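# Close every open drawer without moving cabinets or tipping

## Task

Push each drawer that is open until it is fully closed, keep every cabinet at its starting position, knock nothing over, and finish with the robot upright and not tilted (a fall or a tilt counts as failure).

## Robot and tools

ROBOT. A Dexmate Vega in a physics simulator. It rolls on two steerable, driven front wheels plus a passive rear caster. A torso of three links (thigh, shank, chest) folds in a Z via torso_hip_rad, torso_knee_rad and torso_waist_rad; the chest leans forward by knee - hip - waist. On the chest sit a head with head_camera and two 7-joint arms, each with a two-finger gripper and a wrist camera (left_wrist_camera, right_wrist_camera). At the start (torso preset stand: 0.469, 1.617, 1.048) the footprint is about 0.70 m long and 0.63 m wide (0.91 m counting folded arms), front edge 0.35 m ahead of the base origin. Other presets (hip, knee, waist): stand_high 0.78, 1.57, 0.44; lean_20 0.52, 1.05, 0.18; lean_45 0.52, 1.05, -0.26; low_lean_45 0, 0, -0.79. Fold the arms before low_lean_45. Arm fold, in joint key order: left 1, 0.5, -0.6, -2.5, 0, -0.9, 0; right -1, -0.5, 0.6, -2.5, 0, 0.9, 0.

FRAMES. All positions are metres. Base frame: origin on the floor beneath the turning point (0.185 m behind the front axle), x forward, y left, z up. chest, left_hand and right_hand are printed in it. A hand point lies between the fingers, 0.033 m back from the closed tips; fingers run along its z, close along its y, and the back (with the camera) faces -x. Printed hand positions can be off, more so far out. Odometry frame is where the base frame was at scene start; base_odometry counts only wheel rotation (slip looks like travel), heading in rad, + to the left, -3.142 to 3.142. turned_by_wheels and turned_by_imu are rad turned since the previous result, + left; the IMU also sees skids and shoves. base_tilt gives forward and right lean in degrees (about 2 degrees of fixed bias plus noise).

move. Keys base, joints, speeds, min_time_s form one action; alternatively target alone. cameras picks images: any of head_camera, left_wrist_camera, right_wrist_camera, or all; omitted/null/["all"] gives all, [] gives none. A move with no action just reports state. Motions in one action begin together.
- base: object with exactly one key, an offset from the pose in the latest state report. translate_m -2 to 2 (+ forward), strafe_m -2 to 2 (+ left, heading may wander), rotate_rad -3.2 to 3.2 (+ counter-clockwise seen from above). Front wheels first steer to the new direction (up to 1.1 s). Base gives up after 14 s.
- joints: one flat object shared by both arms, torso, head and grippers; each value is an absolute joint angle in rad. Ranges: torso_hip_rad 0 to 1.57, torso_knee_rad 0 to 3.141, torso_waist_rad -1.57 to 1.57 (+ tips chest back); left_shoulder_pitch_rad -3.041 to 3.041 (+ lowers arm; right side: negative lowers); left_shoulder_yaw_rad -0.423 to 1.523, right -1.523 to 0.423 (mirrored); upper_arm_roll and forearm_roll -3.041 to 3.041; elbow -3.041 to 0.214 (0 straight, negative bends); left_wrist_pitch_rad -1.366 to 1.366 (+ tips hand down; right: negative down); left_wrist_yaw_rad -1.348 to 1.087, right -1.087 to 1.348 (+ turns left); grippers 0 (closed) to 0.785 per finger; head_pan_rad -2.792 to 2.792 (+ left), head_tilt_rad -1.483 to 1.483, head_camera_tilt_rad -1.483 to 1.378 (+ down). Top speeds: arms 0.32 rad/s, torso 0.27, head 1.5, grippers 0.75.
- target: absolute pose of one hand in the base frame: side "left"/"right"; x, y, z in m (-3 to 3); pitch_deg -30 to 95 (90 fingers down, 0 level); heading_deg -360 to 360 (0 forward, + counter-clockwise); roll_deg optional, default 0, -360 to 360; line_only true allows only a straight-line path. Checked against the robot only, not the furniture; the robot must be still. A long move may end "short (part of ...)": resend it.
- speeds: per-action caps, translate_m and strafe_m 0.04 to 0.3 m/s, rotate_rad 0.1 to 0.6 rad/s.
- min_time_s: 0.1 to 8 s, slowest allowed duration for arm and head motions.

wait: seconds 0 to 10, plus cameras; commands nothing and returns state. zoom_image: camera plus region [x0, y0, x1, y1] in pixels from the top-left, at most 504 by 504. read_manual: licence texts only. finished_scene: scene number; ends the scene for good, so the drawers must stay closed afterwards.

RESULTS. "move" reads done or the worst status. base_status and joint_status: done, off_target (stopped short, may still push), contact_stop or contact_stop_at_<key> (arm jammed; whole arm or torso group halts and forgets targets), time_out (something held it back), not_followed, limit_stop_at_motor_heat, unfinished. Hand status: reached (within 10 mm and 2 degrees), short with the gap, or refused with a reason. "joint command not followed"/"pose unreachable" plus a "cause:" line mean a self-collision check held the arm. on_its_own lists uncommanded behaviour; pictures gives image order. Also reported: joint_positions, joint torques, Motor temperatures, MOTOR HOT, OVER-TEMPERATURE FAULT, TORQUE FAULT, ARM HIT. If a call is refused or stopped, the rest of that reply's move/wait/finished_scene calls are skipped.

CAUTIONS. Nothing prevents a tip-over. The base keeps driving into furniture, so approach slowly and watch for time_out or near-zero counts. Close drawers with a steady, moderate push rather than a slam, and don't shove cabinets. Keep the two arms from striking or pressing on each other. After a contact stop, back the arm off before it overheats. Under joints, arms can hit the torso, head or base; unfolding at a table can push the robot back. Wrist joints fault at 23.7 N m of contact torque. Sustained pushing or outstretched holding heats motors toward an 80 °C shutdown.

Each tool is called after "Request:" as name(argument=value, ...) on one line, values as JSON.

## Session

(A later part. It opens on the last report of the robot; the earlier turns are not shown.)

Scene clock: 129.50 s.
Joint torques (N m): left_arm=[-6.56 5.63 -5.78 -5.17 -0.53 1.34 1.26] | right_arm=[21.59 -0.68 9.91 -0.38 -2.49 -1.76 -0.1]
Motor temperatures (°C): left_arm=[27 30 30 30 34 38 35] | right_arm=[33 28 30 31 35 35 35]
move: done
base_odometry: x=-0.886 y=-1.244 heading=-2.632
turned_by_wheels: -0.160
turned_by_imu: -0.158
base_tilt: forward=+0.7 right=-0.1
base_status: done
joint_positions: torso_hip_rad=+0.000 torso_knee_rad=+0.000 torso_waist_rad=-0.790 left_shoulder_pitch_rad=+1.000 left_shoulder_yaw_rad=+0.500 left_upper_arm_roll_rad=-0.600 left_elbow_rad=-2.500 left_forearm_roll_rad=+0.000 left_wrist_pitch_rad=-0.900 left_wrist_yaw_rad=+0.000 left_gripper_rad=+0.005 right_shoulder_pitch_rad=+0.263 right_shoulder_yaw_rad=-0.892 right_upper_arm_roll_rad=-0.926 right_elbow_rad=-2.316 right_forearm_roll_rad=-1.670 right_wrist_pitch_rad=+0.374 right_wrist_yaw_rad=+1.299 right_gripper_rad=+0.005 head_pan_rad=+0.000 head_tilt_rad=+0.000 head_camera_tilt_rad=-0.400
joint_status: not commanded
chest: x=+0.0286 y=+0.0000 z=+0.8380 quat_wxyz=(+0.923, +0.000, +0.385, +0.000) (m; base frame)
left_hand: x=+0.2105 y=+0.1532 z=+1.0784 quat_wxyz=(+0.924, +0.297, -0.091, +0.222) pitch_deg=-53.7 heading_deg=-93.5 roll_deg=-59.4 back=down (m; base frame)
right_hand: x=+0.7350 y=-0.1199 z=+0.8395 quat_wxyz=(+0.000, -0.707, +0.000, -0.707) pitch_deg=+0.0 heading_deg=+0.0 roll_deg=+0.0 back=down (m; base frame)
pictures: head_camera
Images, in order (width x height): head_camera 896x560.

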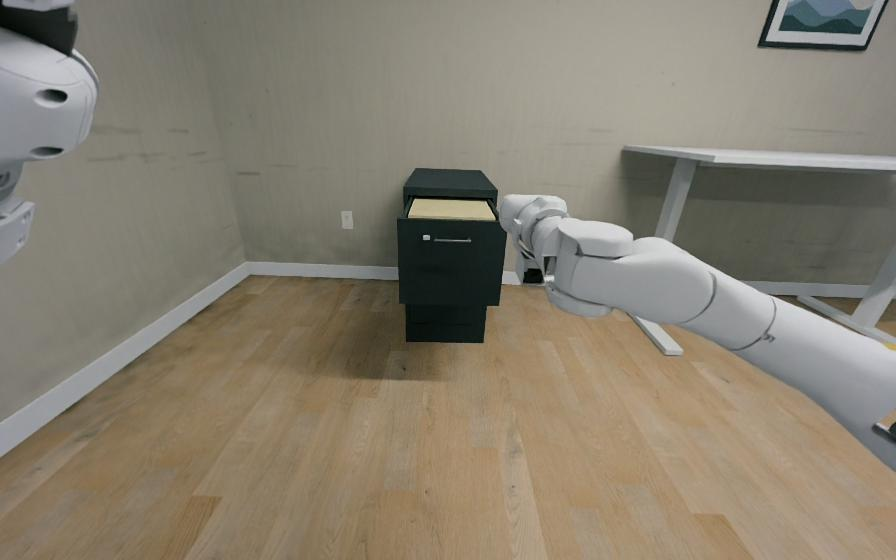

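Request:
move(target={"side":"right","x":0.70,"y":0.02,"z":0.48,"pitch_deg":20,"heading_deg":0}, cameras=[])

Request:
move(base={"translate_m":0.45}, speeds={"translate_m":0.15}, cameras=["head_camera","right_wrist_camera"])

Scene clock: 143.13 s.
Joint torques (N m): left_arm=[-6.43 7.96 -6.52 -4.54 -0.95 0.63 0.69] | right_arm=[8.22 6.42 4.81 -6.56 -2.15 -1.74 -0.1]
Motor temperatures (°C): left_arm=[27 30 30 30 34 38 35] | right_arm=[33 28 30 31 35 35 35]
move: done
base_odometry: x=-0.886 y=-1.244 heading=-2.632
turned_by_wheels: +0.000
turned_by_imu: +0.001
base_tilt: forward=+0.7 right=-0.1
base_status: not commanded
joint_positions: torso_hip_rad=+0.000 torso_knee_rad=+0.000 torso_waist_rad=-0.790 left_shoulder_pitch_rad=+1.000 left_shoulder_yaw_rad=+0.500 left_upper_arm_roll_rad=-0.600 left_elbow_rad=-2.500 left_forearm_roll_rad=+0.000 left_wrist_pitch_rad=-0.900 left_wrist_yaw_rad=+0.000 left_gripper_rad=+0.005 right_shoulder_pitch_rad=-0.143 right_shoulder_yaw_rad=-0.407 right_upper_arm_roll_rad=-1.185 right_elbow_rad=-1.854 right_forearm_roll_rad=-2.062 right_wrist_pitch_rad=+0.250 right_wrist_yaw_rad=+1.279 right_gripper_rad=+0.005 head_pan_rad=+0.000 head_tilt_rad=+0.000 head_camera_tilt_rad=-0.400
joint_status: not commanded
chest: x=+0.0286 y=+0.0000 z=+0.8380 quat_wxyz=(+0.923, +0.000, +0.385, +0.000) (m; base frame)
left_hand: x=+0.2105 y=+0.1532 z=+1.0784 quat_wxyz=(+0.924, +0.297, -0.091, +0.222) pitch_deg=-53.7 heading_deg=-93.5 roll_deg=-59.4 back=down (m; base frame)
right_hand: x=+0.7009 y=+0.0186 z=+0.4828 quat_wxyz=(+0.000, -0.818, +0.000, -0.575) pitch_deg=+19.9 heading_deg=+0.0 roll_deg=+0.0 back=down (m; base frame)
right_hand_status: reached (straight line, planned for 2.4 s): 3 mm and 0.1 deg off.
pictures: none
No camera images: "cameras" was empty.

Scene clock: 147.40 s.
Joint torques (N m): left_arm=[-7.03 7.32 -7.27 -5.31 -0.5 0.54 0.94] | right_arm=[17.08 2.34 12.11 -4.7 -2.22 -1.76 -0.16]
Motor temperatures (°C): left_arm=[27 30 30 30 34 38 35] | right_arm=[33 28 30 31 35 35 35]
move: done
base_odometry: x=-1.279 y=-1.464 heading=-2.632
turned_by_wheels: -0.001
turned_by_imu: +0.001
base_tilt: forward=+0.7 right=-0.1
base_status: done
joint_positions: torso_hip_rad=+0.000 torso_knee_rad=+0.000 torso_waist_rad=-0.790 left_shoulder_pitch_rad=+1.000 left_shoulder_yaw_rad=+0.500 left_upper_arm_roll_rad=-0.600 left_elbow_rad=-2.500 left_forearm_roll_rad=+0.000 left_wrist_pitch_rad=-0.900 left_wrist_yaw_rad=+0.000 left_gripper_rad=+0.005 right_shoulder_pitch_rad=-0.146 right_shoulder_yaw_rad=-0.403 right_upper_arm_roll_rad=-1.188 right_elbow_rad=-1.848 right_forearm_roll_rad=-2.064 right_wrist_pitch_rad=+0.248 right_wrist_yaw_rad=+1.278 right_gripper_rad=+0.005 head_pan_rad=+0.000 head_tilt_rad=+0.000 head_camera_tilt_rad=-0.400
joint_status: not commanded
chest: x=+0.0286 y=+0.0000 z=+0.8380 quat_wxyz=(+0.923, +0.000, +0.385, +0.000) (m; base frame)
left_hand: x=+0.2105 y=+0.1532 z=+1.0784 quat_wxyz=(+0.924, +0.297, -0.091, +0.222) pitch_deg=-53.7 heading_deg=-93.5 roll_deg=-59.4 back=down (m; base frame)
right_hand: x=+0.6997 y=+0.0202 z=+0.4796 quat_wxyz=(+0.000, -0.819, +0.000, -0.573) pitch_deg=+20.0 heading_deg=+0.0 roll_deg=+0.0 back=down (m; base frame)
pictures: head_camera, right_wrist_camera
Images, in order (width x height): head_camera 896x560, right_wrist_camera 672x420.

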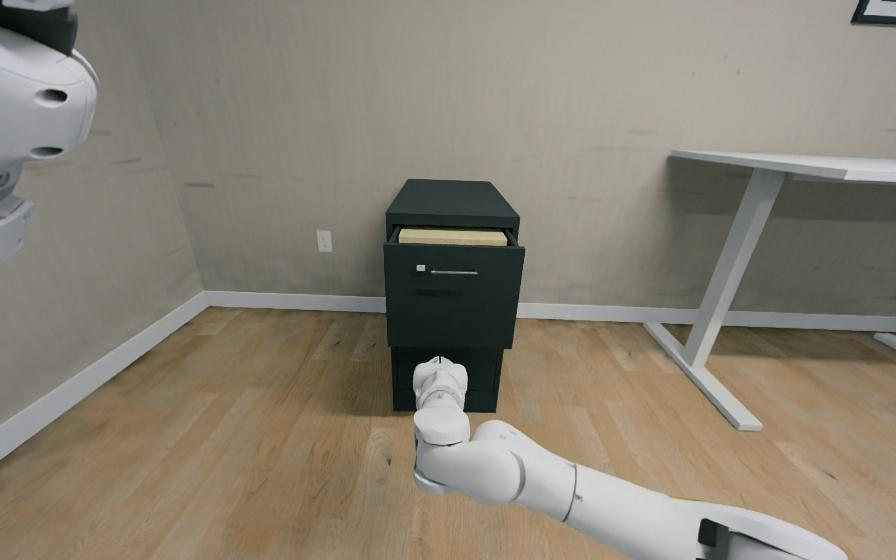

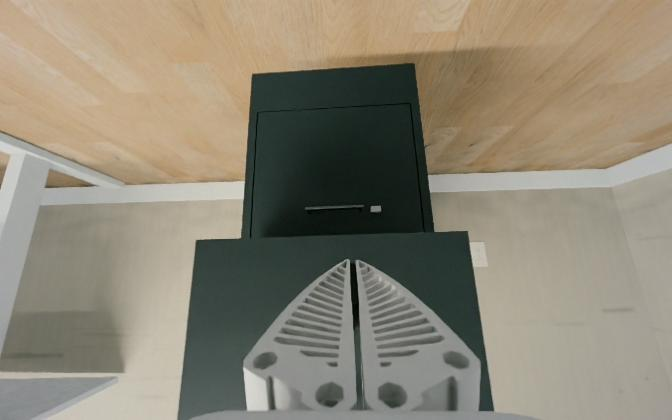

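Request:
move(base={"translate_m":0.2}, speeds={"translate_m":0.08}, cameras=["head_camera","right_wrist_camera"])

Scene clock: 157.03 s.
Joint torques (N m): left_arm=[-3.51 9.44 -7.3 -4.78 -1.03 -0.38 0.81] | right_arm=[16.22 2.32 12.45 -5.42 -2.38 -1.32 -0.16]
Motor temperatures (°C): left_arm=[27 30 30 30 34 38 35] | right_arm=[32 28 31 31 35 35 35]
move: done
base_odometry: x=-1.453 y=-1.562 heading=-2.633
turned_by_wheels: +0.000
turned_by_imu: +0.001
base_tilt: forward=+0.7 right=-0.1
base_status: done
joint_positions: torso_hip_rad=+0.000 torso_knee_rad=+0.000 torso_waist_rad=-0.790 left_shoulder_pitch_rad=+1.000 left_shoulder_yaw_rad=+0.500 left_upper_arm_roll_rad=-0.600 left_elbow_rad=-2.500 left_forearm_roll_rad=+0.000 left_wrist_pitch_rad=-0.900 left_wrist_yaw_rad=+0.000 left_gripper_rad=+0.005 right_shoulder_pitch_rad=-0.146 right_shoulder_yaw_rad=-0.403 right_upper_arm_roll_rad=-1.188 right_elbow_rad=-1.848 right_forearm_roll_rad=-2.064 right_wrist_pitch_rad=+0.248 right_wrist_yaw_rad=+1.278 right_gripper_rad=+0.005 head_pan_rad=+0.000 head_tilt_rad=+0.000 head_camera_tilt_rad=-0.400
joint_status: not commanded
chest: x=+0.0286 y=+0.0000 z=+0.8380 quat_wxyz=(+0.923, +0.000, +0.385, +0.000) (m; base frame)
left_hand: x=+0.2105 y=+0.1532 z=+1.0784 quat_wxyz=(+0.924, +0.297, -0.091, +0.222) pitch_deg=-53.7 heading_deg=-93.5 roll_deg=-59.4 back=down (m; base frame)
right_hand: x=+0.6997 y=+0.0202 z=+0.4796 quat_wxyz=(+0.000, -0.819, +0.000, -0.573) pitch_deg=+20.0 heading_deg=+0.0 roll_deg=+0.0 back=down (m; base frame)
pictures: head_camera, right_wrist_camera
Images, in order (width x height): head_camera 896x560, right_wrist_camera 672x420.

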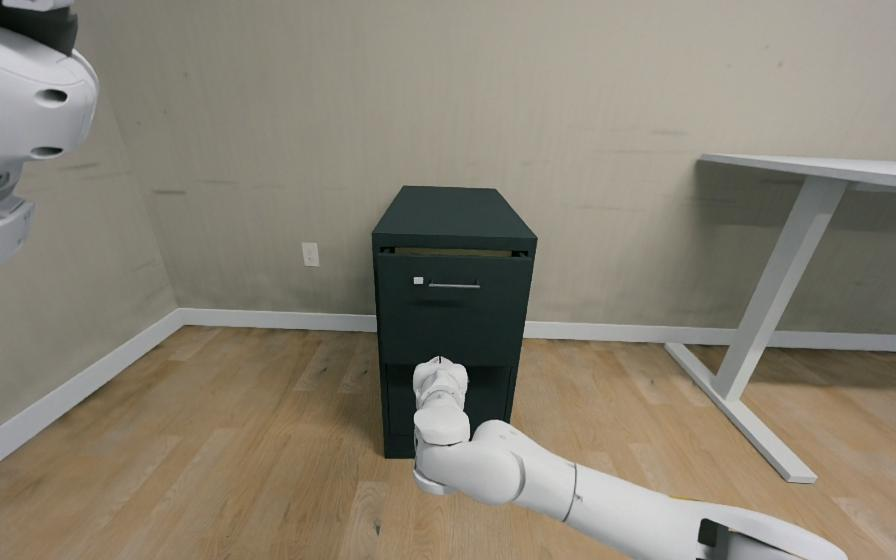

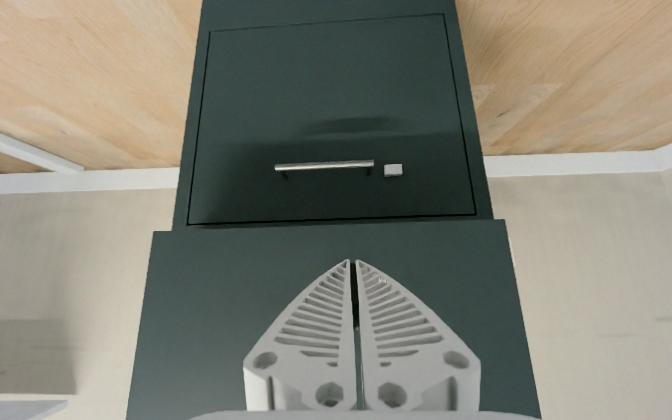

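Request:
move(target={"side":"right","x":0.745,"y":0.02,"z":0.48,"pitch_deg":20,"heading_deg":0,"roll_deg":180,"line_only":true}, cameras=["head_camera","right_wrist_camera"])

Request:
zoom_image(camera="head_camera", region=[360, 220, 560, 400])

Scene clock: 163.83 s.
Joint torques (N m): left_arm=[-6.07 6.44 -6.92 -6.8 -0.91 1.85 1.37] | right_arm=[22.81 7.42 13.82 -3.59 -1.76 -2.22 -0.17]
Motor temperatures (°C): left_arm=[27 30 30 30 34 38 35] | right_arm=[32 28 31 31 35 35 35]
move: done
base_odometry: x=-1.453 y=-1.562 heading=-2.633
turned_by_wheels: +0.000
turned_by_imu: +0.001
base_tilt: forward=+0.7 right=-0.1
base_status: not commanded
joint_positions: torso_hip_rad=+0.000 torso_knee_rad=+0.000 torso_waist_rad=-0.790 left_shoulder_pitch_rad=+1.000 left_shoulder_yaw_rad=+0.500 left_upper_arm_roll_rad=-0.600 left_elbow_rad=-2.500 left_forearm_roll_rad=+0.000 left_wrist_pitch_rad=-0.900 left_wrist_yaw_rad=+0.000 left_gripper_rad=+0.005 right_shoulder_pitch_rad=-0.087 right_shoulder_yaw_rad=-0.352 right_upper_arm_roll_rad=-1.167 right_elbow_rad=-1.693 right_forearm_roll_rad=-2.048 right_wrist_pitch_rad=+0.239 right_wrist_yaw_rad=+1.181 right_gripper_rad=+0.005 head_pan_rad=+0.000 head_tilt_rad=+0.000 head_camera_tilt_rad=-0.400
joint_status: not commanded
chest: x=+0.0286 y=+0.0000 z=+0.8380 quat_wxyz=(+0.923, +0.000, +0.385, +0.000) (m; base frame)
left_hand: x=+0.2105 y=+0.1532 z=+1.0784 quat_wxyz=(+0.924, +0.297, -0.091, +0.222) pitch_deg=-53.7 heading_deg=-93.5 roll_deg=-59.4 back=down (m; base frame)
right_hand: x=+0.7429 y=+0.0202 z=+0.4793 quat_wxyz=(+0.000, -0.819, +0.000, -0.573) pitch_deg=+20.1 heading_deg=+0.0 roll_deg=+0.0 back=down (m; base frame)
right_hand_status: reached (straight line, planned for 0.8 s): 2 mm and 0.1 deg off.
pictures: head_camera, right_wrist_camera
Images, in order (width x height): head_camera 896x560, right_wrist_camera 672x420.

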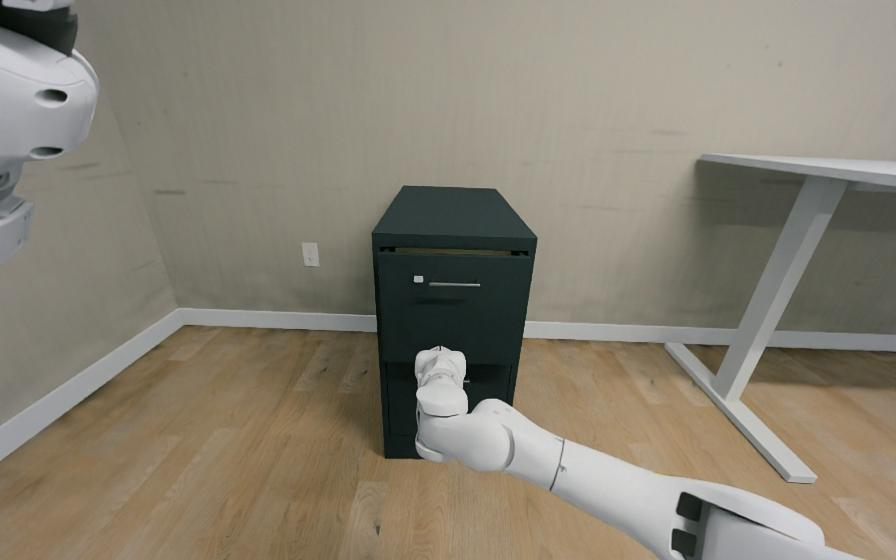

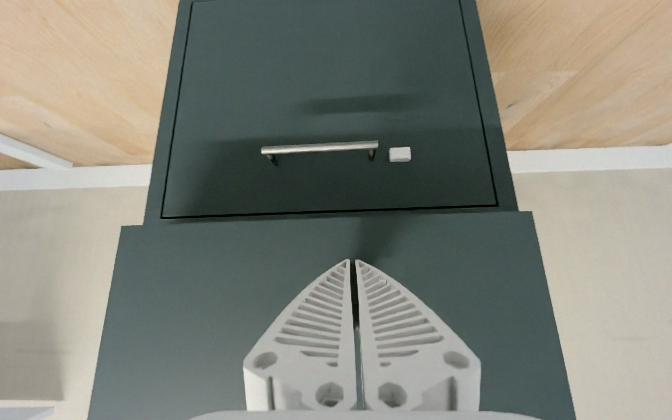

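Scaled by 2.520 from the camera's 896x560 image, which has a finer 960x600 frame.

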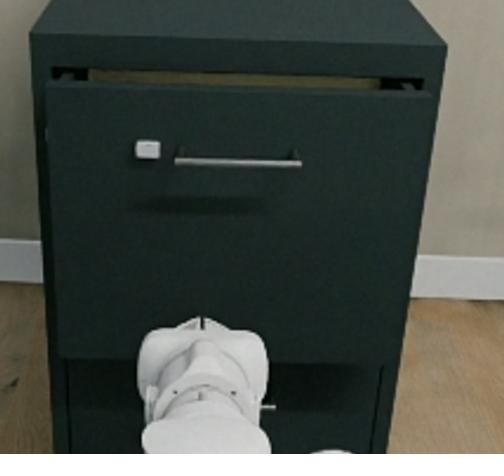

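Request:
move(target={"side":"right","x":0.79,"y":0.02,"z":0.48,"pitch_deg":20,"heading_deg":0,"roll_deg":180,"line_only":true}, cameras=["head_camera","right_wrist_camera"])

Request:
zoom_image(camera="head_camera", region=[360, 220, 560, 400])

Scene clock: 169.40 s.
Joint torques (N m): left_arm=[-6.81 5.51 -5.99 -4.96 -0.2 0.34 1.22] | right_arm=[26.76 1.21 17.71 -0.58 -3.08 -2.18 -0.7]
Motor temperatures (°C): left_arm=[27 30 30 30 34 38 35] | right_arm=[33 28 31 31 34 35 35]
move: done
base_odometry: x=-1.453 y=-1.562 heading=-2.633
turned_by_wheels: +0.000
turned_by_imu: +0.001
base_tilt: forward=+0.7 right=-0.1
base_status: not commanded
joint_positions: torso_hip_rad=+0.000 torso_knee_rad=+0.000 torso_waist_rad=-0.790 left_shoulder_pitch_rad=+1.000 left_shoulder_yaw_rad=+0.500 left_upper_arm_roll_rad=-0.600 left_elbow_rad=-2.500 left_forearm_roll_rad=+0.000 left_wrist_pitch_rad=-0.900 left_wrist_yaw_rad=+0.000 left_gripper_rad=+0.005 right_shoulder_pitch_rad=-0.020 right_shoulder_yaw_rad=-0.284 right_upper_arm_roll_rad=-1.152 right_elbow_rad=-1.503 right_forearm_roll_rad=-2.041 right_wrist_pitch_rad=+0.224 right_wrist_yaw_rad=+1.071 right_gripper_rad=+0.005 head_pan_rad=+0.000 head_tilt_rad=+0.000 head_camera_tilt_rad=-0.400
joint_status: not commanded
chest: x=+0.0286 y=+0.0000 z=+0.8380 quat_wxyz=(+0.923, +0.000, +0.385, +0.000) (m; base frame)
left_hand: x=+0.2105 y=+0.1532 z=+1.0784 quat_wxyz=(+0.924, +0.297, -0.091, +0.222) pitch_deg=-53.7 heading_deg=-93.5 roll_deg=-59.4 back=down (m; base frame)
right_hand: x=+0.7880 y=+0.0204 z=+0.4791 quat_wxyz=(+0.000, -0.820, -0.001, -0.573) pitch_deg=+20.1 heading_deg=+0.0 roll_deg=+0.0 back=down (m; base frame)
right_hand_status: reached (straight line, planned for 0.9 s): 2 mm and 0.1 deg off.
pictures: head_camera, right_wrist_camera
Images, in order (width x height): head_camera 896x560, right_wrist_camera 672x420.

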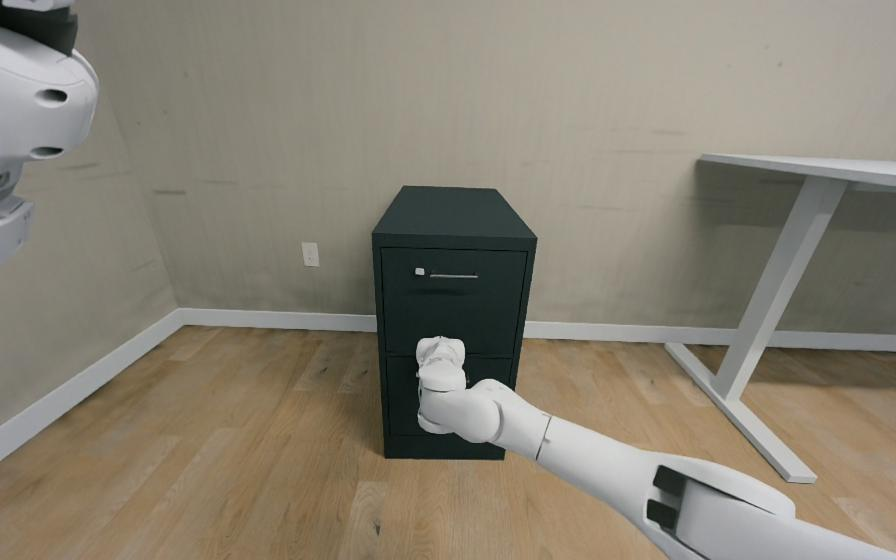

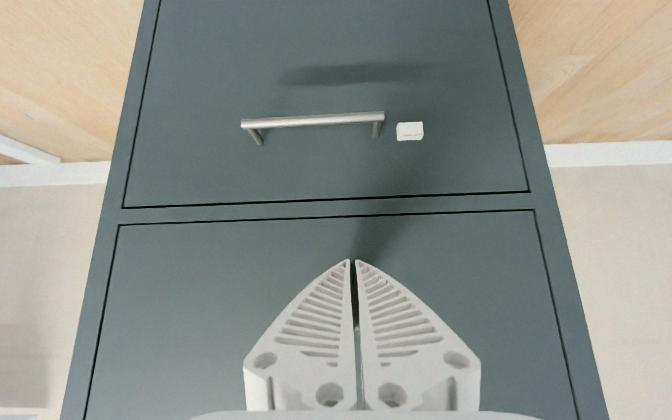

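Scaled by 2.520 from the camera's 896x560 image, which has a finer 960x600 frame.

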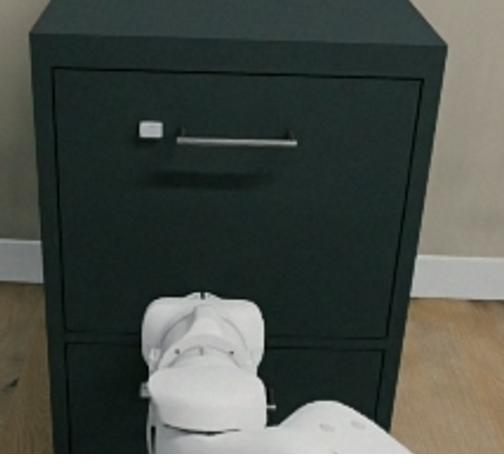

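Request:
move(target={"side":"right","x":0.802,"y":0.02,"z":0.48,"pitch_deg":20,"heading_deg":0,"roll_deg":180,"line_only":true}, cameras=["head_camera","right_wrist_camera"])

Request:
zoom_image(camera="head_camera", region=[360, 220, 560, 400])

Scene clock: 175.47 s.
Joint torques (N m): left_arm=[-8.2 8.21 -5.94 -3.74 -0.9 1.91 0.97] | right_arm=[35.3 -2.69 24.26 3.38 -5.8 -3.93 -1.27]
Motor temperatures (°C): left_arm=[27 30 30 30 34 38 35] | right_arm=[33 28 32 31 35 35 35]
move: done
base_odometry: x=-1.453 y=-1.562 heading=-2.633
turned_by_wheels: +0.000
turned_by_imu: +0.001
base_tilt: forward=+0.7 right=-0.1
base_status: not commanded
joint_positions: torso_hip_rad=+0.000 torso_knee_rad=+0.000 torso_waist_rad=-0.790 left_shoulder_pitch_rad=+1.000 left_shoulder_yaw_rad=+0.500 left_upper_arm_roll_rad=-0.600 left_elbow_rad=-2.500 left_forearm_roll_rad=+0.000 left_wrist_pitch_rad=-0.900 left_wrist_yaw_rad=+0.000 left_gripper_rad=+0.005 right_shoulder_pitch_rad=-0.001 right_shoulder_yaw_rad=-0.262 right_upper_arm_roll_rad=-1.150 right_elbow_rad=-1.447 right_forearm_roll_rad=-2.040 right_wrist_pitch_rad=+0.219 right_wrist_yaw_rad=+1.040 right_gripper_rad=+0.005 head_pan_rad=+0.000 head_tilt_rad=+0.000 head_camera_tilt_rad=-0.400
joint_status: not commanded
chest: x=+0.0285 y=+0.0000 z=+0.8380 quat_wxyz=(+0.923, +0.000, +0.385, +0.000) (m; base frame)
left_hand: x=+0.2104 y=+0.1532 z=+1.0784 quat_wxyz=(+0.924, +0.297, -0.091, +0.222) pitch_deg=-53.7 heading_deg=-93.5 roll_deg=-59.4 back=down (m; base frame)
right_hand: x=+0.7996 y=+0.0210 z=+0.4786 quat_wxyz=(+0.000, -0.820, -0.001, -0.573) pitch_deg=+20.1 heading_deg=+0.1 roll_deg=+0.0 back=down (m; base frame)
right_hand_status: reached (straight line, planned for 0.5 s): 3 mm and 0.2 deg off.
pictures: head_camera, right_wrist_camera
Images, in order (width x height): head_camera 896x560, right_wrist_camera 672x420.

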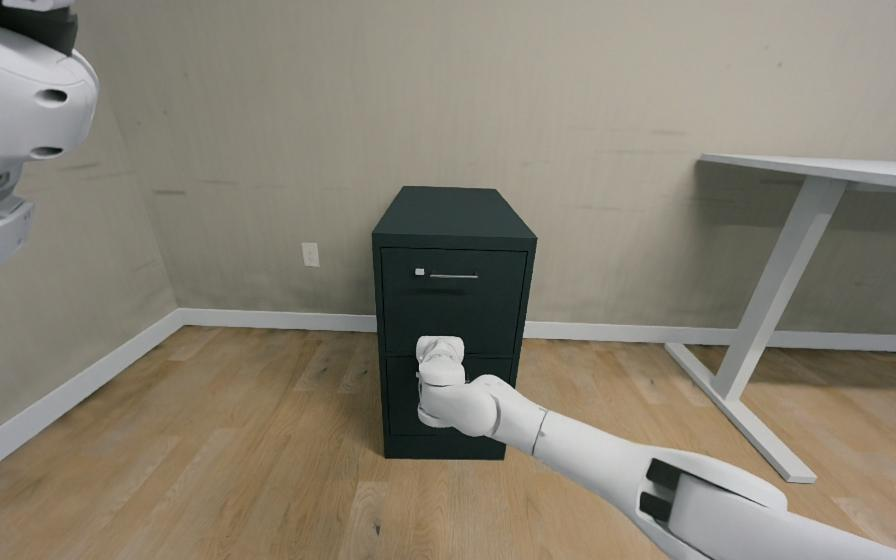

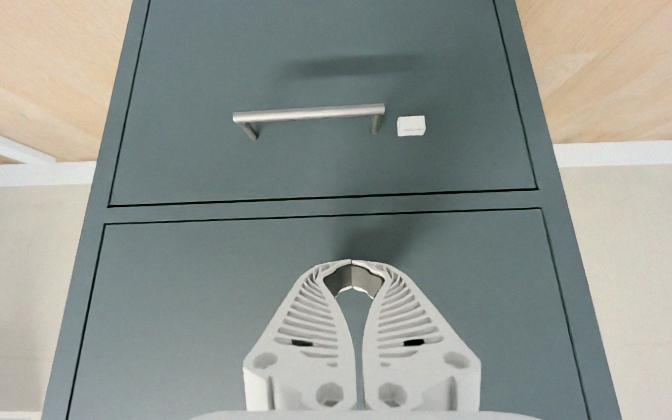

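Scaled by 2.520 from the camera's 896x560 image, which has a finer 960x600 frame.

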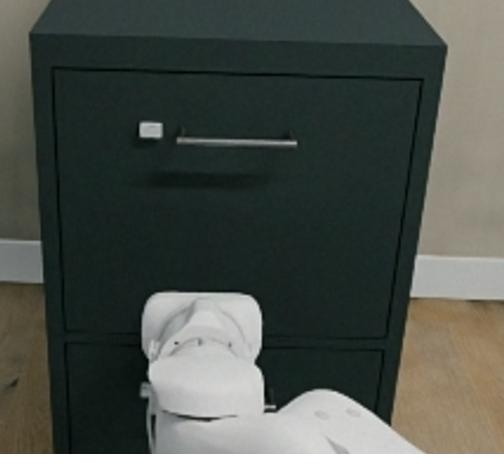

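Request:
move(base={"translate_m":-0.5}, cameras=[])

Request:
move(base={"rotate_rad":-1.9}, cameras=["head_camera"])

Scene clock: 186.73 s.
Joint torques (N m): left_arm=[-6.58 5.36 -7.18 -4.42 -1.58 -0.18 1.13] | right_arm=[24.13 2.53 12.72 -5.57 -2.1 -1.84 -0.1]
Motor temperatures (°C): left_arm=[27 30 30 30 34 38 35] | right_arm=[34 28 33 31 35 36 35]
move: done
base_odometry: x=-1.017 y=-1.318 heading=-2.633
turned_by_wheels: -0.001
turned_by_imu: -0.001
base_tilt: forward=+0.6 right=-0.1
base_status: done
joint_positions: torso_hip_rad=+0.000 torso_knee_rad=+0.000 torso_waist_rad=-0.790 left_shoulder_pitch_rad=+1.000 left_shoulder_yaw_rad=+0.500 left_upper_arm_roll_rad=-0.600 left_elbow_rad=-2.500 left_forearm_roll_rad=+0.000 left_wrist_pitch_rad=-0.900 left_wrist_yaw_rad=+0.000 left_gripper_rad=+0.005 right_shoulder_pitch_rad=+0.001 right_shoulder_yaw_rad=-0.260 right_upper_arm_roll_rad=-1.149 right_elbow_rad=-1.440 right_forearm_roll_rad=-2.041 right_wrist_pitch_rad=+0.217 right_wrist_yaw_rad=+1.036 right_gripper_rad=+0.005 head_pan_rad=+0.000 head_tilt_rad=+0.000 head_camera_tilt_rad=-0.400
joint_status: not commanded
chest: x=+0.0286 y=+0.0000 z=+0.8380 quat_wxyz=(+0.923, +0.000, +0.385, +0.000) (m; base frame)
left_hand: x=+0.2105 y=+0.1532 z=+1.0784 quat_wxyz=(+0.924, +0.297, -0.091, +0.222) pitch_deg=-53.7 heading_deg=-93.5 roll_deg=-59.4 back=down (m; base frame)
right_hand: x=+0.8016 y=+0.0202 z=+0.4794 quat_wxyz=(+0.000, -0.819, +0.000, -0.573) pitch_deg=+20.1 heading_deg=+0.0 roll_deg=+0.0 back=down (m; base frame)
pictures: none
No camera images: "cameras" was empty.

Scene clock: 191.50 s.
Joint torques (N m): left_arm=[-3.82 6.94 -6.05 -4.8 -0.67 0.41 0.81] | right_arm=[24.34 4.17 12.61 -5.15 -2.16 -1.96 -0.01]
Motor temperatures (°C): left_arm=[27 30 30 30 34 38 35] | right_arm=[35 28 33 31 35 36 35]
move: done
base_odometry: x=-1.018 y=-1.318 heading=+1.747
turned_by_wheels: -1.903
turned_by_imu: -1.866
base_tilt: forward=+0.7 right=-0.1
base_status: done
joint_positions: torso_hip_rad=+0.000 torso_knee_rad=+0.000 torso_waist_rad=-0.790 left_shoulder_pitch_rad=+1.000 left_shoulder_yaw_rad=+0.500 left_upper_arm_roll_rad=-0.600 left_elbow_rad=-2.500 left_forearm_roll_rad=+0.000 left_wrist_pitch_rad=-0.900 left_wrist_yaw_rad=+0.000 left_gripper_rad=+0.005 right_shoulder_pitch_rad=+0.001 right_shoulder_yaw_rad=-0.260 right_upper_arm_roll_rad=-1.149 right_elbow_rad=-1.440 right_forearm_roll_rad=-2.041 right_wrist_pitch_rad=+0.217 right_wrist_yaw_rad=+1.036 right_gripper_rad=+0.005 head_pan_rad=+0.000 head_tilt_rad=+0.000 head_camera_tilt_rad=-0.400
joint_status: not commanded
chest: x=+0.0286 y=+0.0000 z=+0.8380 quat_wxyz=(+0.923, +0.000, +0.385, +0.000) (m; base frame)
left_hand: x=+0.2105 y=+0.1532 z=+1.0784 quat_wxyz=(+0.924, +0.297, -0.091, +0.222) pitch_deg=-53.7 heading_deg=-93.5 roll_deg=-59.4 back=down (m; base frame)
right_hand: x=+0.8017 y=+0.0202 z=+0.4794 quat_wxyz=(+0.000, -0.819, +0.000, -0.573) pitch_deg=+20.1 heading_deg=+0.0 roll_deg=+0.0 back=down (m; base frame)
pictures: head_camera
Images, in order (width x height): head_camera 896x560.

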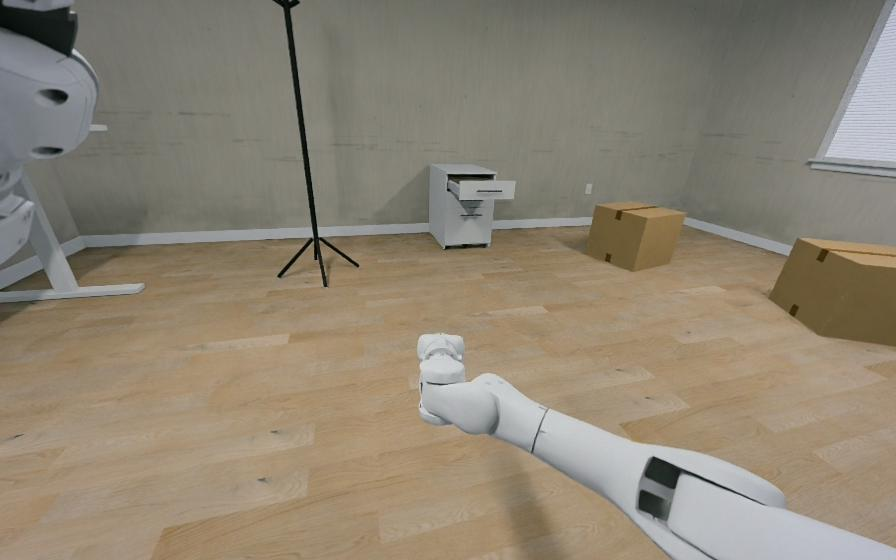

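Request:
move(base={"rotate_rad":-0.314}, cameras=[])

Request:
move(base={"translate_m":1.85}, cameras=[])

Request:
move(base={"rotate_rad":0.6}, cameras=["head_camera"])

Request:
zoom_image(camera="head_camera", region=[340, 150, 580, 390])

Scene clock: 200.63 s.
Joint torques (N m): left_arm=[-7.77 8.61 -7.06 -4.74 -0.74 0.81 1.29] | right_arm=[23.53 3.47 12.7 -5.34 -2.06 -2.06 0.03]
Motor temperatures (°C): left_arm=[27 30 30 30 34 38 35] | right_arm=[35 28 32 31 35 35 35]
move: done
base_odometry: x=-1.019 y=-1.318 heading=+1.432
turned_by_wheels: -0.314
turned_by_imu: -0.307
base_tilt: forward=+0.7 right=+0.0
base_status: done
joint_positions: torso_hip_rad=+0.000 torso_knee_rad=+0.000 torso_waist_rad=-0.790 left_shoulder_pitch_rad=+1.000 left_shoulder_yaw_rad=+0.500 left_upper_arm_roll_rad=-0.600 left_elbow_rad=-2.500 left_forearm_roll_rad=+0.000 left_wrist_pitch_rad=-0.900 left_wrist_yaw_rad=+0.000 left_gripper_rad=+0.005 right_shoulder_pitch_rad=+0.001 right_shoulder_yaw_rad=-0.260 right_upper_arm_roll_rad=-1.149 right_elbow_rad=-1.440 right_forearm_roll_rad=-2.041 right_wrist_pitch_rad=+0.217 right_wrist_yaw_rad=+1.036 right_gripper_rad=+0.005 head_pan_rad=+0.000 head_tilt_rad=+0.000 head_camera_tilt_rad=-0.400
joint_status: not commanded
chest: x=+0.0286 y=+0.0000 z=+0.8380 quat_wxyz=(+0.923, +0.000, +0.385, +0.000) (m; base frame)
left_hand: x=+0.2105 y=+0.1532 z=+1.0784 quat_wxyz=(+0.924, +0.297, -0.091, +0.222) pitch_deg=-53.7 heading_deg=-93.5 roll_deg=-59.4 back=down (m; base frame)
right_hand: x=+0.8017 y=+0.0202 z=+0.4794 quat_wxyz=(+0.000, -0.819, +0.000, -0.573) pitch_deg=+20.1 heading_deg=+0.0 roll_deg=+0.0 back=down (m; base frame)
pictures: none
No camera images: "cameras" was empty.

Scene clock: 208.57 s.
Joint torques (N m): left_arm=[-5.08 6.98 -7.71 -4.05 -1.02 -0.13 1.28] | right_arm=[23.56 3.39 12.58 -5.66 -2.07 -2.34 0.03]
Motor temperatures (°C): left_arm=[27 30 30 30 34 38 35] | right_arm=[35 28 32 31 35 35 35]
move: done
base_odometry: x=-0.768 y=+0.515 heading=+1.432
turned_by_wheels: +0.000
turned_by_imu: +0.004
base_tilt: forward=+0.7 right=-0.1
base_status: done
joint_positions: torso_hip_rad=+0.000 torso_knee_rad=+0.000 torso_waist_rad=-0.790 left_shoulder_pitch_rad=+1.000 left_shoulder_yaw_rad=+0.500 left_upper_arm_roll_rad=-0.600 left_elbow_rad=-2.500 left_forearm_roll_rad=+0.000 left_wrist_pitch_rad=-0.900 left_wrist_yaw_rad=+0.000 left_gripper_rad=+0.005 right_shoulder_pitch_rad=+0.001 right_shoulder_yaw_rad=-0.260 right_upper_arm_roll_rad=-1.149 right_elbow_rad=-1.440 right_forearm_roll_rad=-2.041 right_wrist_pitch_rad=+0.217 right_wrist_yaw_rad=+1.036 right_gripper_rad=+0.005 head_pan_rad=+0.000 head_tilt_rad=+0.000 head_camera_tilt_rad=-0.400
joint_status: not commanded
chest: x=+0.0286 y=+0.0000 z=+0.8380 quat_wxyz=(+0.923, +0.000, +0.385, +0.000) (m; base frame)
left_hand: x=+0.2106 y=+0.1532 z=+1.0784 quat_wxyz=(+0.924, +0.297, -0.091, +0.222) pitch_deg=-53.7 heading_deg=-93.5 roll_deg=-59.4 back=down (m; base frame)
right_hand: x=+0.8017 y=+0.0202 z=+0.4793 quat_wxyz=(+0.000, -0.819, +0.000, -0.573) pitch_deg=+20.1 heading_deg=+0.0 roll_deg=+0.0 back=down (m; base frame)
pictures: none
No camera images: "cameras" was empty.

Scene clock: 211.17 s.
Joint torques (N m): left_arm=[-7.11 6.13 -6.36 -5.99 -0.65 1.41 1.2] | right_arm=[23.23 3.93 12.59 -5.3 -2 -2.01 0.08]
Motor temperatures (°C): left_arm=[27 30 30 30 34 38 35] | right_arm=[35 28 32 31 35 35 35]
move: done
base_odometry: x=-0.767 y=+0.515 heading=+2.032
turned_by_wheels: +0.601
turned_by_imu: +0.587
base_tilt: forward=+0.7 right=-0.1
base_status: done
joint_positions: torso_hip_rad=+0.000 torso_knee_rad=+0.000 torso_waist_rad=-0.790 left_shoulder_pitch_rad=+1.000 left_shoulder_yaw_rad=+0.500 left_upper_arm_roll_rad=-0.600 left_elbow_rad=-2.500 left_forearm_roll_rad=+0.000 left_wrist_pitch_rad=-0.900 left_wrist_yaw_rad=+0.000 left_gripper_rad=+0.005 right_shoulder_pitch_rad=+0.001 right_shoulder_yaw_rad=-0.260 right_upper_arm_roll_rad=-1.149 right_elbow_rad=-1.440 right_forearm_roll_rad=-2.041 right_wrist_pitch_rad=+0.217 right_wrist_yaw_rad=+1.036 right_gripper_rad=+0.005 head_pan_rad=+0.000 head_tilt_rad=+0.000 head_camera_tilt_rad=-0.400
joint_status: not commanded
chest: x=+0.0286 y=+0.0000 z=+0.8380 quat_wxyz=(+0.923, +0.000, +0.385, +0.000) (m; base frame)
left_hand: x=+0.2105 y=+0.1532 z=+1.0784 quat_wxyz=(+0.924, +0.297, -0.091, +0.222) pitch_deg=-53.7 heading_deg=-93.5 roll_deg=-59.4 back=down (m; base frame)
right_hand: x=+0.8017 y=+0.0201 z=+0.4793 quat_wxyz=(+0.000, -0.819, +0.000, -0.573) pitch_deg=+20.1 heading_deg=+0.0 roll_deg=+0.0 back=down (m; base frame)
pictures: head_camera
Images, in order (width x height): head_camera 896x560.

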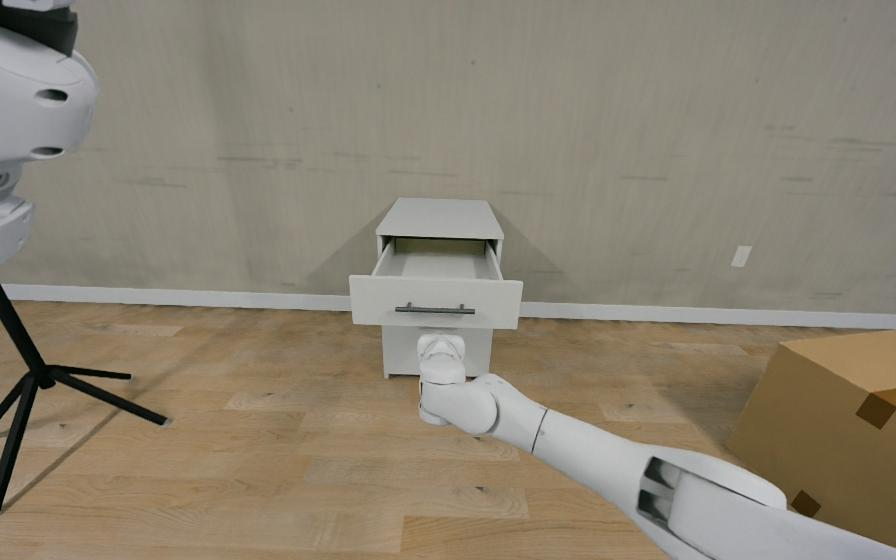

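Scaled by 2.100 from the camera's 896x560 image, which has a finer 960x600 frame.

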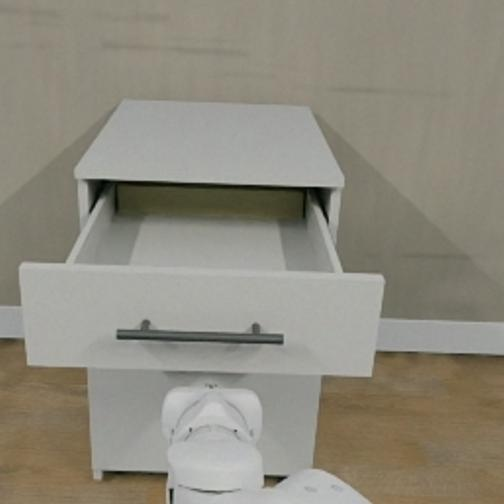

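Request:
move(base={"translate_m":-0.2}, cameras=[])

Request:
move(target={"side":"right","x":0.72,"y":0.05,"z":0.605,"pitch_deg":10,"heading_deg":0}, cameras=["head_camera"])

Request:
move(base={"translate_m":0.3}, speeds={"translate_m":0.08}, cameras=["head_camera","right_wrist_camera"])

Scene clock: 225.67 s.
Joint torques (N m): left_arm=[-7.24 7.76 -8.94 -4.38 -0.75 1.09 1.26] | right_arm=[23.05 3.42 12.45 -5.6 -2.03 -2.24 0.22]
Motor temperatures (°C): left_arm=[27 30 30 30 34 38 35] | right_arm=[35 28 32 31 35 35 35]
move: done
base_odometry: x=-0.678 y=+0.336 heading=+2.033
turned_by_wheels: +0.001
turned_by_imu: +0.001
base_tilt: forward=+0.6 right=-0.1
base_status: done
joint_positions: torso_hip_rad=+0.000 torso_knee_rad=+0.000 torso_waist_rad=-0.790 left_shoulder_pitch_rad=+1.000 left_shoulder_yaw_rad=+0.500 left_upper_arm_roll_rad=-0.600 left_elbow_rad=-2.500 left_forearm_roll_rad=+0.000 left_wrist_pitch_rad=-0.900 left_wrist_yaw_rad=+0.000 left_gripper_rad=+0.005 right_shoulder_pitch_rad=+0.001 right_shoulder_yaw_rad=-0.260 right_upper_arm_roll_rad=-1.149 right_elbow_rad=-1.440 right_forearm_roll_rad=-2.041 right_wrist_pitch_rad=+0.217 right_wrist_yaw_rad=+1.036 right_gripper_rad=+0.005 head_pan_rad=+0.000 head_tilt_rad=+0.000 head_camera_tilt_rad=-0.400
joint_status: not commanded
chest: x=+0.0286 y=+0.0000 z=+0.8380 quat_wxyz=(+0.923, +0.000, +0.385, +0.000) (m; base frame)
left_hand: x=+0.2106 y=+0.1532 z=+1.0784 quat_wxyz=(+0.924, +0.297, -0.091, +0.222) pitch_deg=-53.7 heading_deg=-93.5 roll_deg=-59.4 back=down (m; base frame)
right_hand: x=+0.8017 y=+0.0201 z=+0.4793 quat_wxyz=(+0.000, -0.819, +0.000, -0.573) pitch_deg=+20.1 heading_deg=+0.0 roll_deg=+0.0 back=down (m; base frame)
pictures: none
No camera images: "cameras" was empty.

Scene clock: 228.97 s.
Joint torques (N m): left_arm=[-4.41 6.93 -5.73 -4.78 -0.61 0.38 0.37] | right_arm=[9.12 3.59 13.31 -9.81 -2.82 -0.62 0.2]
Motor temperatures (°C): left_arm=[27 30 30 30 34 38 35] | right_arm=[34 28 32 31 35 35 35]
move: done
base_odometry: x=-0.678 y=+0.336 heading=+2.033
turned_by_wheels: +0.000
turned_by_imu: +0.001
base_tilt: forward=+0.7 right=-0.1
base_status: not commanded
joint_positions: torso_hip_rad=+0.000 torso_knee_rad=+0.000 torso_waist_rad=-0.790 left_shoulder_pitch_rad=+1.000 left_shoulder_yaw_rad=+0.500 left_upper_arm_roll_rad=-0.600 left_elbow_rad=-2.500 left_forearm_roll_rad=+0.000 left_wrist_pitch_rad=-0.900 left_wrist_yaw_rad=+0.000 left_gripper_rad=+0.005 right_shoulder_pitch_rad=-0.042 right_shoulder_yaw_rad=-0.311 right_upper_arm_roll_rad=-1.159 right_elbow_rad=-1.882 right_forearm_roll_rad=-2.135 right_wrist_pitch_rad=+0.323 right_wrist_yaw_rad=+1.344 right_gripper_rad=+0.005 head_pan_rad=+0.000 head_tilt_rad=+0.000 head_camera_tilt_rad=-0.400
joint_status: not commanded
chest: x=+0.0286 y=+0.0000 z=+0.8380 quat_wxyz=(+0.923, +0.000, +0.385, +0.000) (m; base frame)
left_hand: x=+0.2106 y=+0.1532 z=+1.0784 quat_wxyz=(+0.924, +0.297, -0.091, +0.222) pitch_deg=-53.7 heading_deg=-93.5 roll_deg=-59.4 back=down (m; base frame)
right_hand: x=+0.7213 y=+0.0501 z=+0.6029 quat_wxyz=(+0.000, -0.767, -0.001, -0.642) pitch_deg=+10.2 heading_deg=+0.0 roll_deg=+0.0 back=down (m; base frame)
right_hand_status: reached (straight line, planned for 1.7 s): 2 mm and 0.2 deg off.
pictures: head_camera
Images, in order (width x height): head_camera 896x560.

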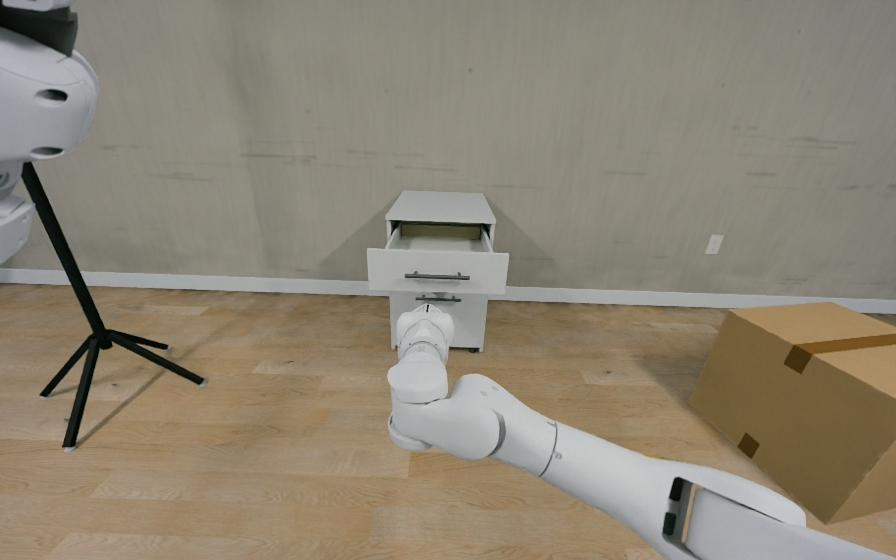

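Scene clock: 233.43 s.
Joint torques (N m): left_arm=[-5.69 6.92 -6.94 -5.84 -0.75 0.38 1.04] | right_arm=[10.35 3.63 12.72 -7.78 -2.42 -0.95 0.07]
Motor temperatures (°C): left_arm=[27 30 30 30 34 38 35] | right_arm=[34 28 32 31 35 35 35]
move: done
base_odometry: x=-0.812 y=+0.604 heading=+2.033
turned_by_wheels: +0.000
turned_by_imu: +0.002
base_tilt: forward=+0.7 right=-0.1
base_status: done
joint_positions: torso_hip_rad=+0.000 torso_knee_rad=+0.000 torso_waist_rad=-0.790 left_shoulder_pitch_rad=+1.000 left_shoulder_yaw_rad=+0.500 left_upper_arm_roll_rad=-0.600 left_elbow_rad=-2.500 left_forearm_roll_rad=+0.000 left_wrist_pitch_rad=-0.900 left_wrist_yaw_rad=+0.000 left_gripper_rad=+0.005 right_shoulder_pitch_rad=-0.043 right_shoulder_yaw_rad=-0.311 right_upper_arm_roll_rad=-1.159 right_elbow_rad=-1.888 right_forearm_roll_rad=-2.136 right_wrist_pitch_rad=+0.325 right_wrist_yaw_rad=+1.348 right_gripper_rad=+0.005 head_pan_rad=+0.000 head_tilt_rad=+0.000 head_camera_tilt_rad=-0.400
joint_status: not commanded
chest: x=+0.0286 y=+0.0000 z=+0.8380 quat_wxyz=(+0.923, +0.000, +0.385, +0.000) (m; base frame)
left_hand: x=+0.2106 y=+0.1532 z=+1.0784 quat_wxyz=(+0.924, +0.297, -0.091, +0.222) pitch_deg=-53.7 heading_deg=-93.5 roll_deg=-59.4 back=down (m; base frame)
right_hand: x=+0.7199 y=+0.0502 z=+0.6048 quat_wxyz=(+0.000, -0.766, +0.000, -0.643) pitch_deg=+10.0 heading_deg=+0.0 roll_deg=+0.0 back=down (m; base frame)
pictures: head_camera, right_wrist_camera
Images, in order (width x height): head_camera 896x560, right_wrist_camera 672x420.

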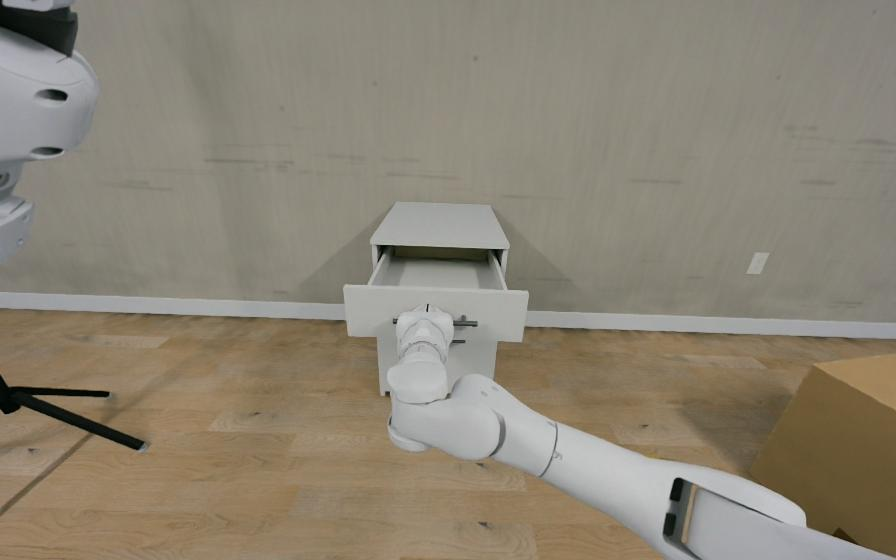

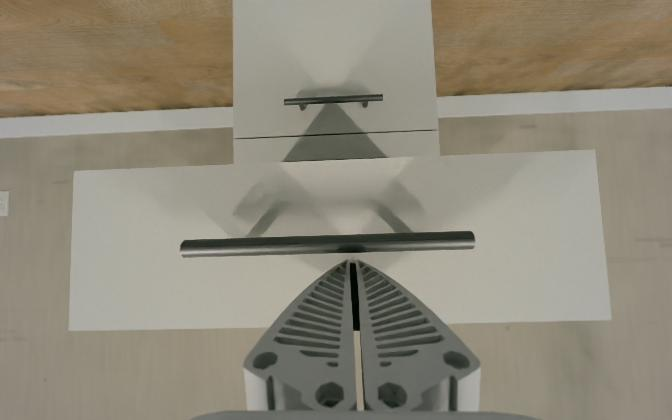

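Request:
move(target={"side":"right","x":0.72,"y":0.045,"z":0.625,"pitch_deg":10,"heading_deg":0,"roll_deg":180}, cameras=[])

Request:
move(base={"translate_m":0.28}, speeds={"translate_m":0.08}, cameras=["head_camera","right_wrist_camera"])

Scene clock: 241.40 s.
Joint torques (N m): left_arm=[-4.62 4.27 -7.19 -4.69 -0.89 1.05 0.86] | right_arm=[9.63 5.33 12.61 -9.11 -2.58 -0.83 0.2]
Motor temperatures (°C): left_arm=[27 30 30 30 34 38 35] | right_arm=[33 28 32 31 35 35 35]
move: done
base_odometry: x=-0.812 y=+0.604 heading=+2.033
turned_by_wheels: +0.000
turned_by_imu: +0.001
base_tilt: forward=+0.6 right=-0.1
base_status: not commanded
joint_positions: torso_hip_rad=+0.000 torso_knee_rad=+0.000 torso_waist_rad=-0.790 left_shoulder_pitch_rad=+1.000 left_shoulder_yaw_rad=+0.500 left_upper_arm_roll_rad=-0.600 left_elbow_rad=-2.500 left_forearm_roll_rad=+0.000 left_wrist_pitch_rad=-0.900 left_wrist_yaw_rad=+0.000 left_gripper_rad=+0.005 right_shoulder_pitch_rad=-0.066 right_shoulder_yaw_rad=-0.300 right_upper_arm_roll_rad=-1.087 right_elbow_rad=-1.931 right_forearm_roll_rad=-2.138 right_wrist_pitch_rad=+0.408 right_wrist_yaw_rad=+1.348 right_gripper_rad=+0.005 head_pan_rad=+0.000 head_tilt_rad=+0.000 head_camera_tilt_rad=-0.400
joint_status: not commanded
chest: x=+0.0286 y=+0.0000 z=+0.8380 quat_wxyz=(+0.923, +0.000, +0.385, +0.000) (m; base frame)
left_hand: x=+0.2106 y=+0.1532 z=+1.0784 quat_wxyz=(+0.924, +0.297, -0.091, +0.222) pitch_deg=-53.7 heading_deg=-93.5 roll_deg=-59.4 back=down (m; base frame)
right_hand: x=+0.7200 y=+0.0456 z=+0.6234 quat_wxyz=(+0.000, -0.766, +0.000, -0.643) pitch_deg=+10.0 heading_deg=+0.0 roll_deg=+0.0 back=down (m; base frame)
right_hand_status: reached (straight line, planned for 0.6 s): 2 mm and 0.0 deg off.
pictures: none
No camera images: "cameras" was empty.

Scene clock: 245.67 s.
Joint torques (N m): left_arm=[-7.36 5.14 -6.65 -4.03 -0.16 0.35 0.61] | right_arm=[9.95 5.89 12.6 -9.2 -2.44 -0.67 -0.11]
Motor temperatures (°C): left_arm=[27 30 30 30 34 38 35] | right_arm=[33 28 32 31 35 35 35]
move: done
base_odometry: x=-0.938 y=+0.854 heading=+2.034
turned_by_wheels: +0.000
turned_by_imu: +0.002
base_tilt: forward=+0.6 right=+0.0
base_status: done
joint_positions: torso_hip_rad=+0.000 torso_knee_rad=+0.000 torso_waist_rad=-0.790 left_shoulder_pitch_rad=+1.000 left_shoulder_yaw_rad=+0.500 left_upper_arm_roll_rad=-0.600 left_elbow_rad=-2.500 left_forearm_roll_rad=+0.000 left_wrist_pitch_rad=-0.900 left_wrist_yaw_rad=+0.000 left_gripper_rad=+0.005 right_shoulder_pitch_rad=-0.067 right_shoulder_yaw_rad=-0.299 right_upper_arm_roll_rad=-1.082 right_elbow_rad=-1.934 right_forearm_roll_rad=-2.138 right_wrist_pitch_rad=+0.414 right_wrist_yaw_rad=+1.348 right_gripper_rad=+0.005 head_pan_rad=+0.000 head_tilt_rad=+0.000 head_camera_tilt_rad=-0.400
joint_status: not commanded
chest: x=+0.0286 y=+0.0000 z=+0.8380 quat_wxyz=(+0.923, +0.000, +0.385, +0.000) (m; base frame)
left_hand: x=+0.2106 y=+0.1532 z=+1.0784 quat_wxyz=(+0.924, +0.297, -0.091, +0.222) pitch_deg=-53.7 heading_deg=-93.5 roll_deg=-59.4 back=down (m; base frame)
right_hand: x=+0.7200 y=+0.0451 z=+0.6247 quat_wxyz=(+0.000, -0.766, +0.000, -0.643) pitch_deg=+10.0 heading_deg=+0.0 roll_deg=+0.0 back=down (m; base frame)
pictures: head_camera, right_wrist_camera
Images, in order (width x height): head_camera 896x560, right_wrist_camera 672x420.

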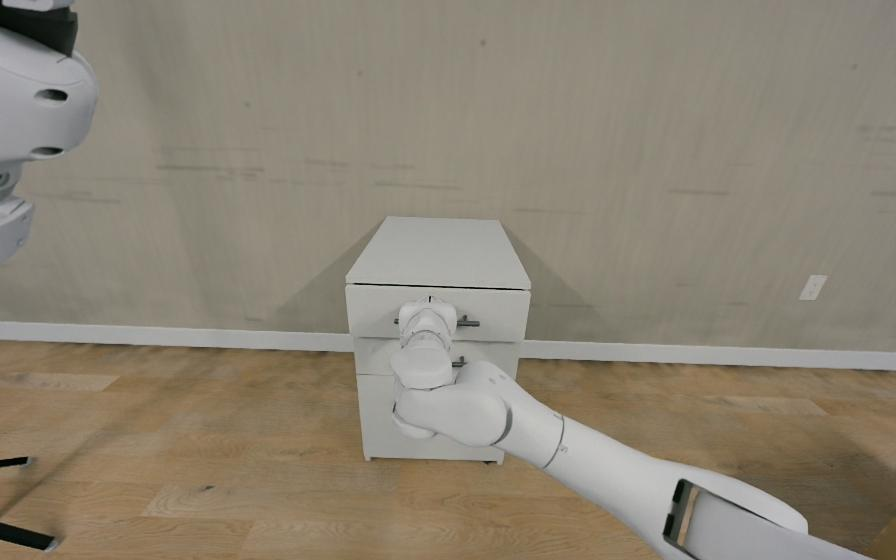

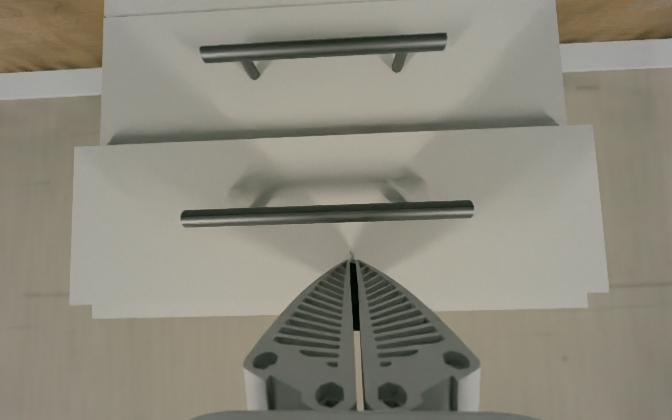

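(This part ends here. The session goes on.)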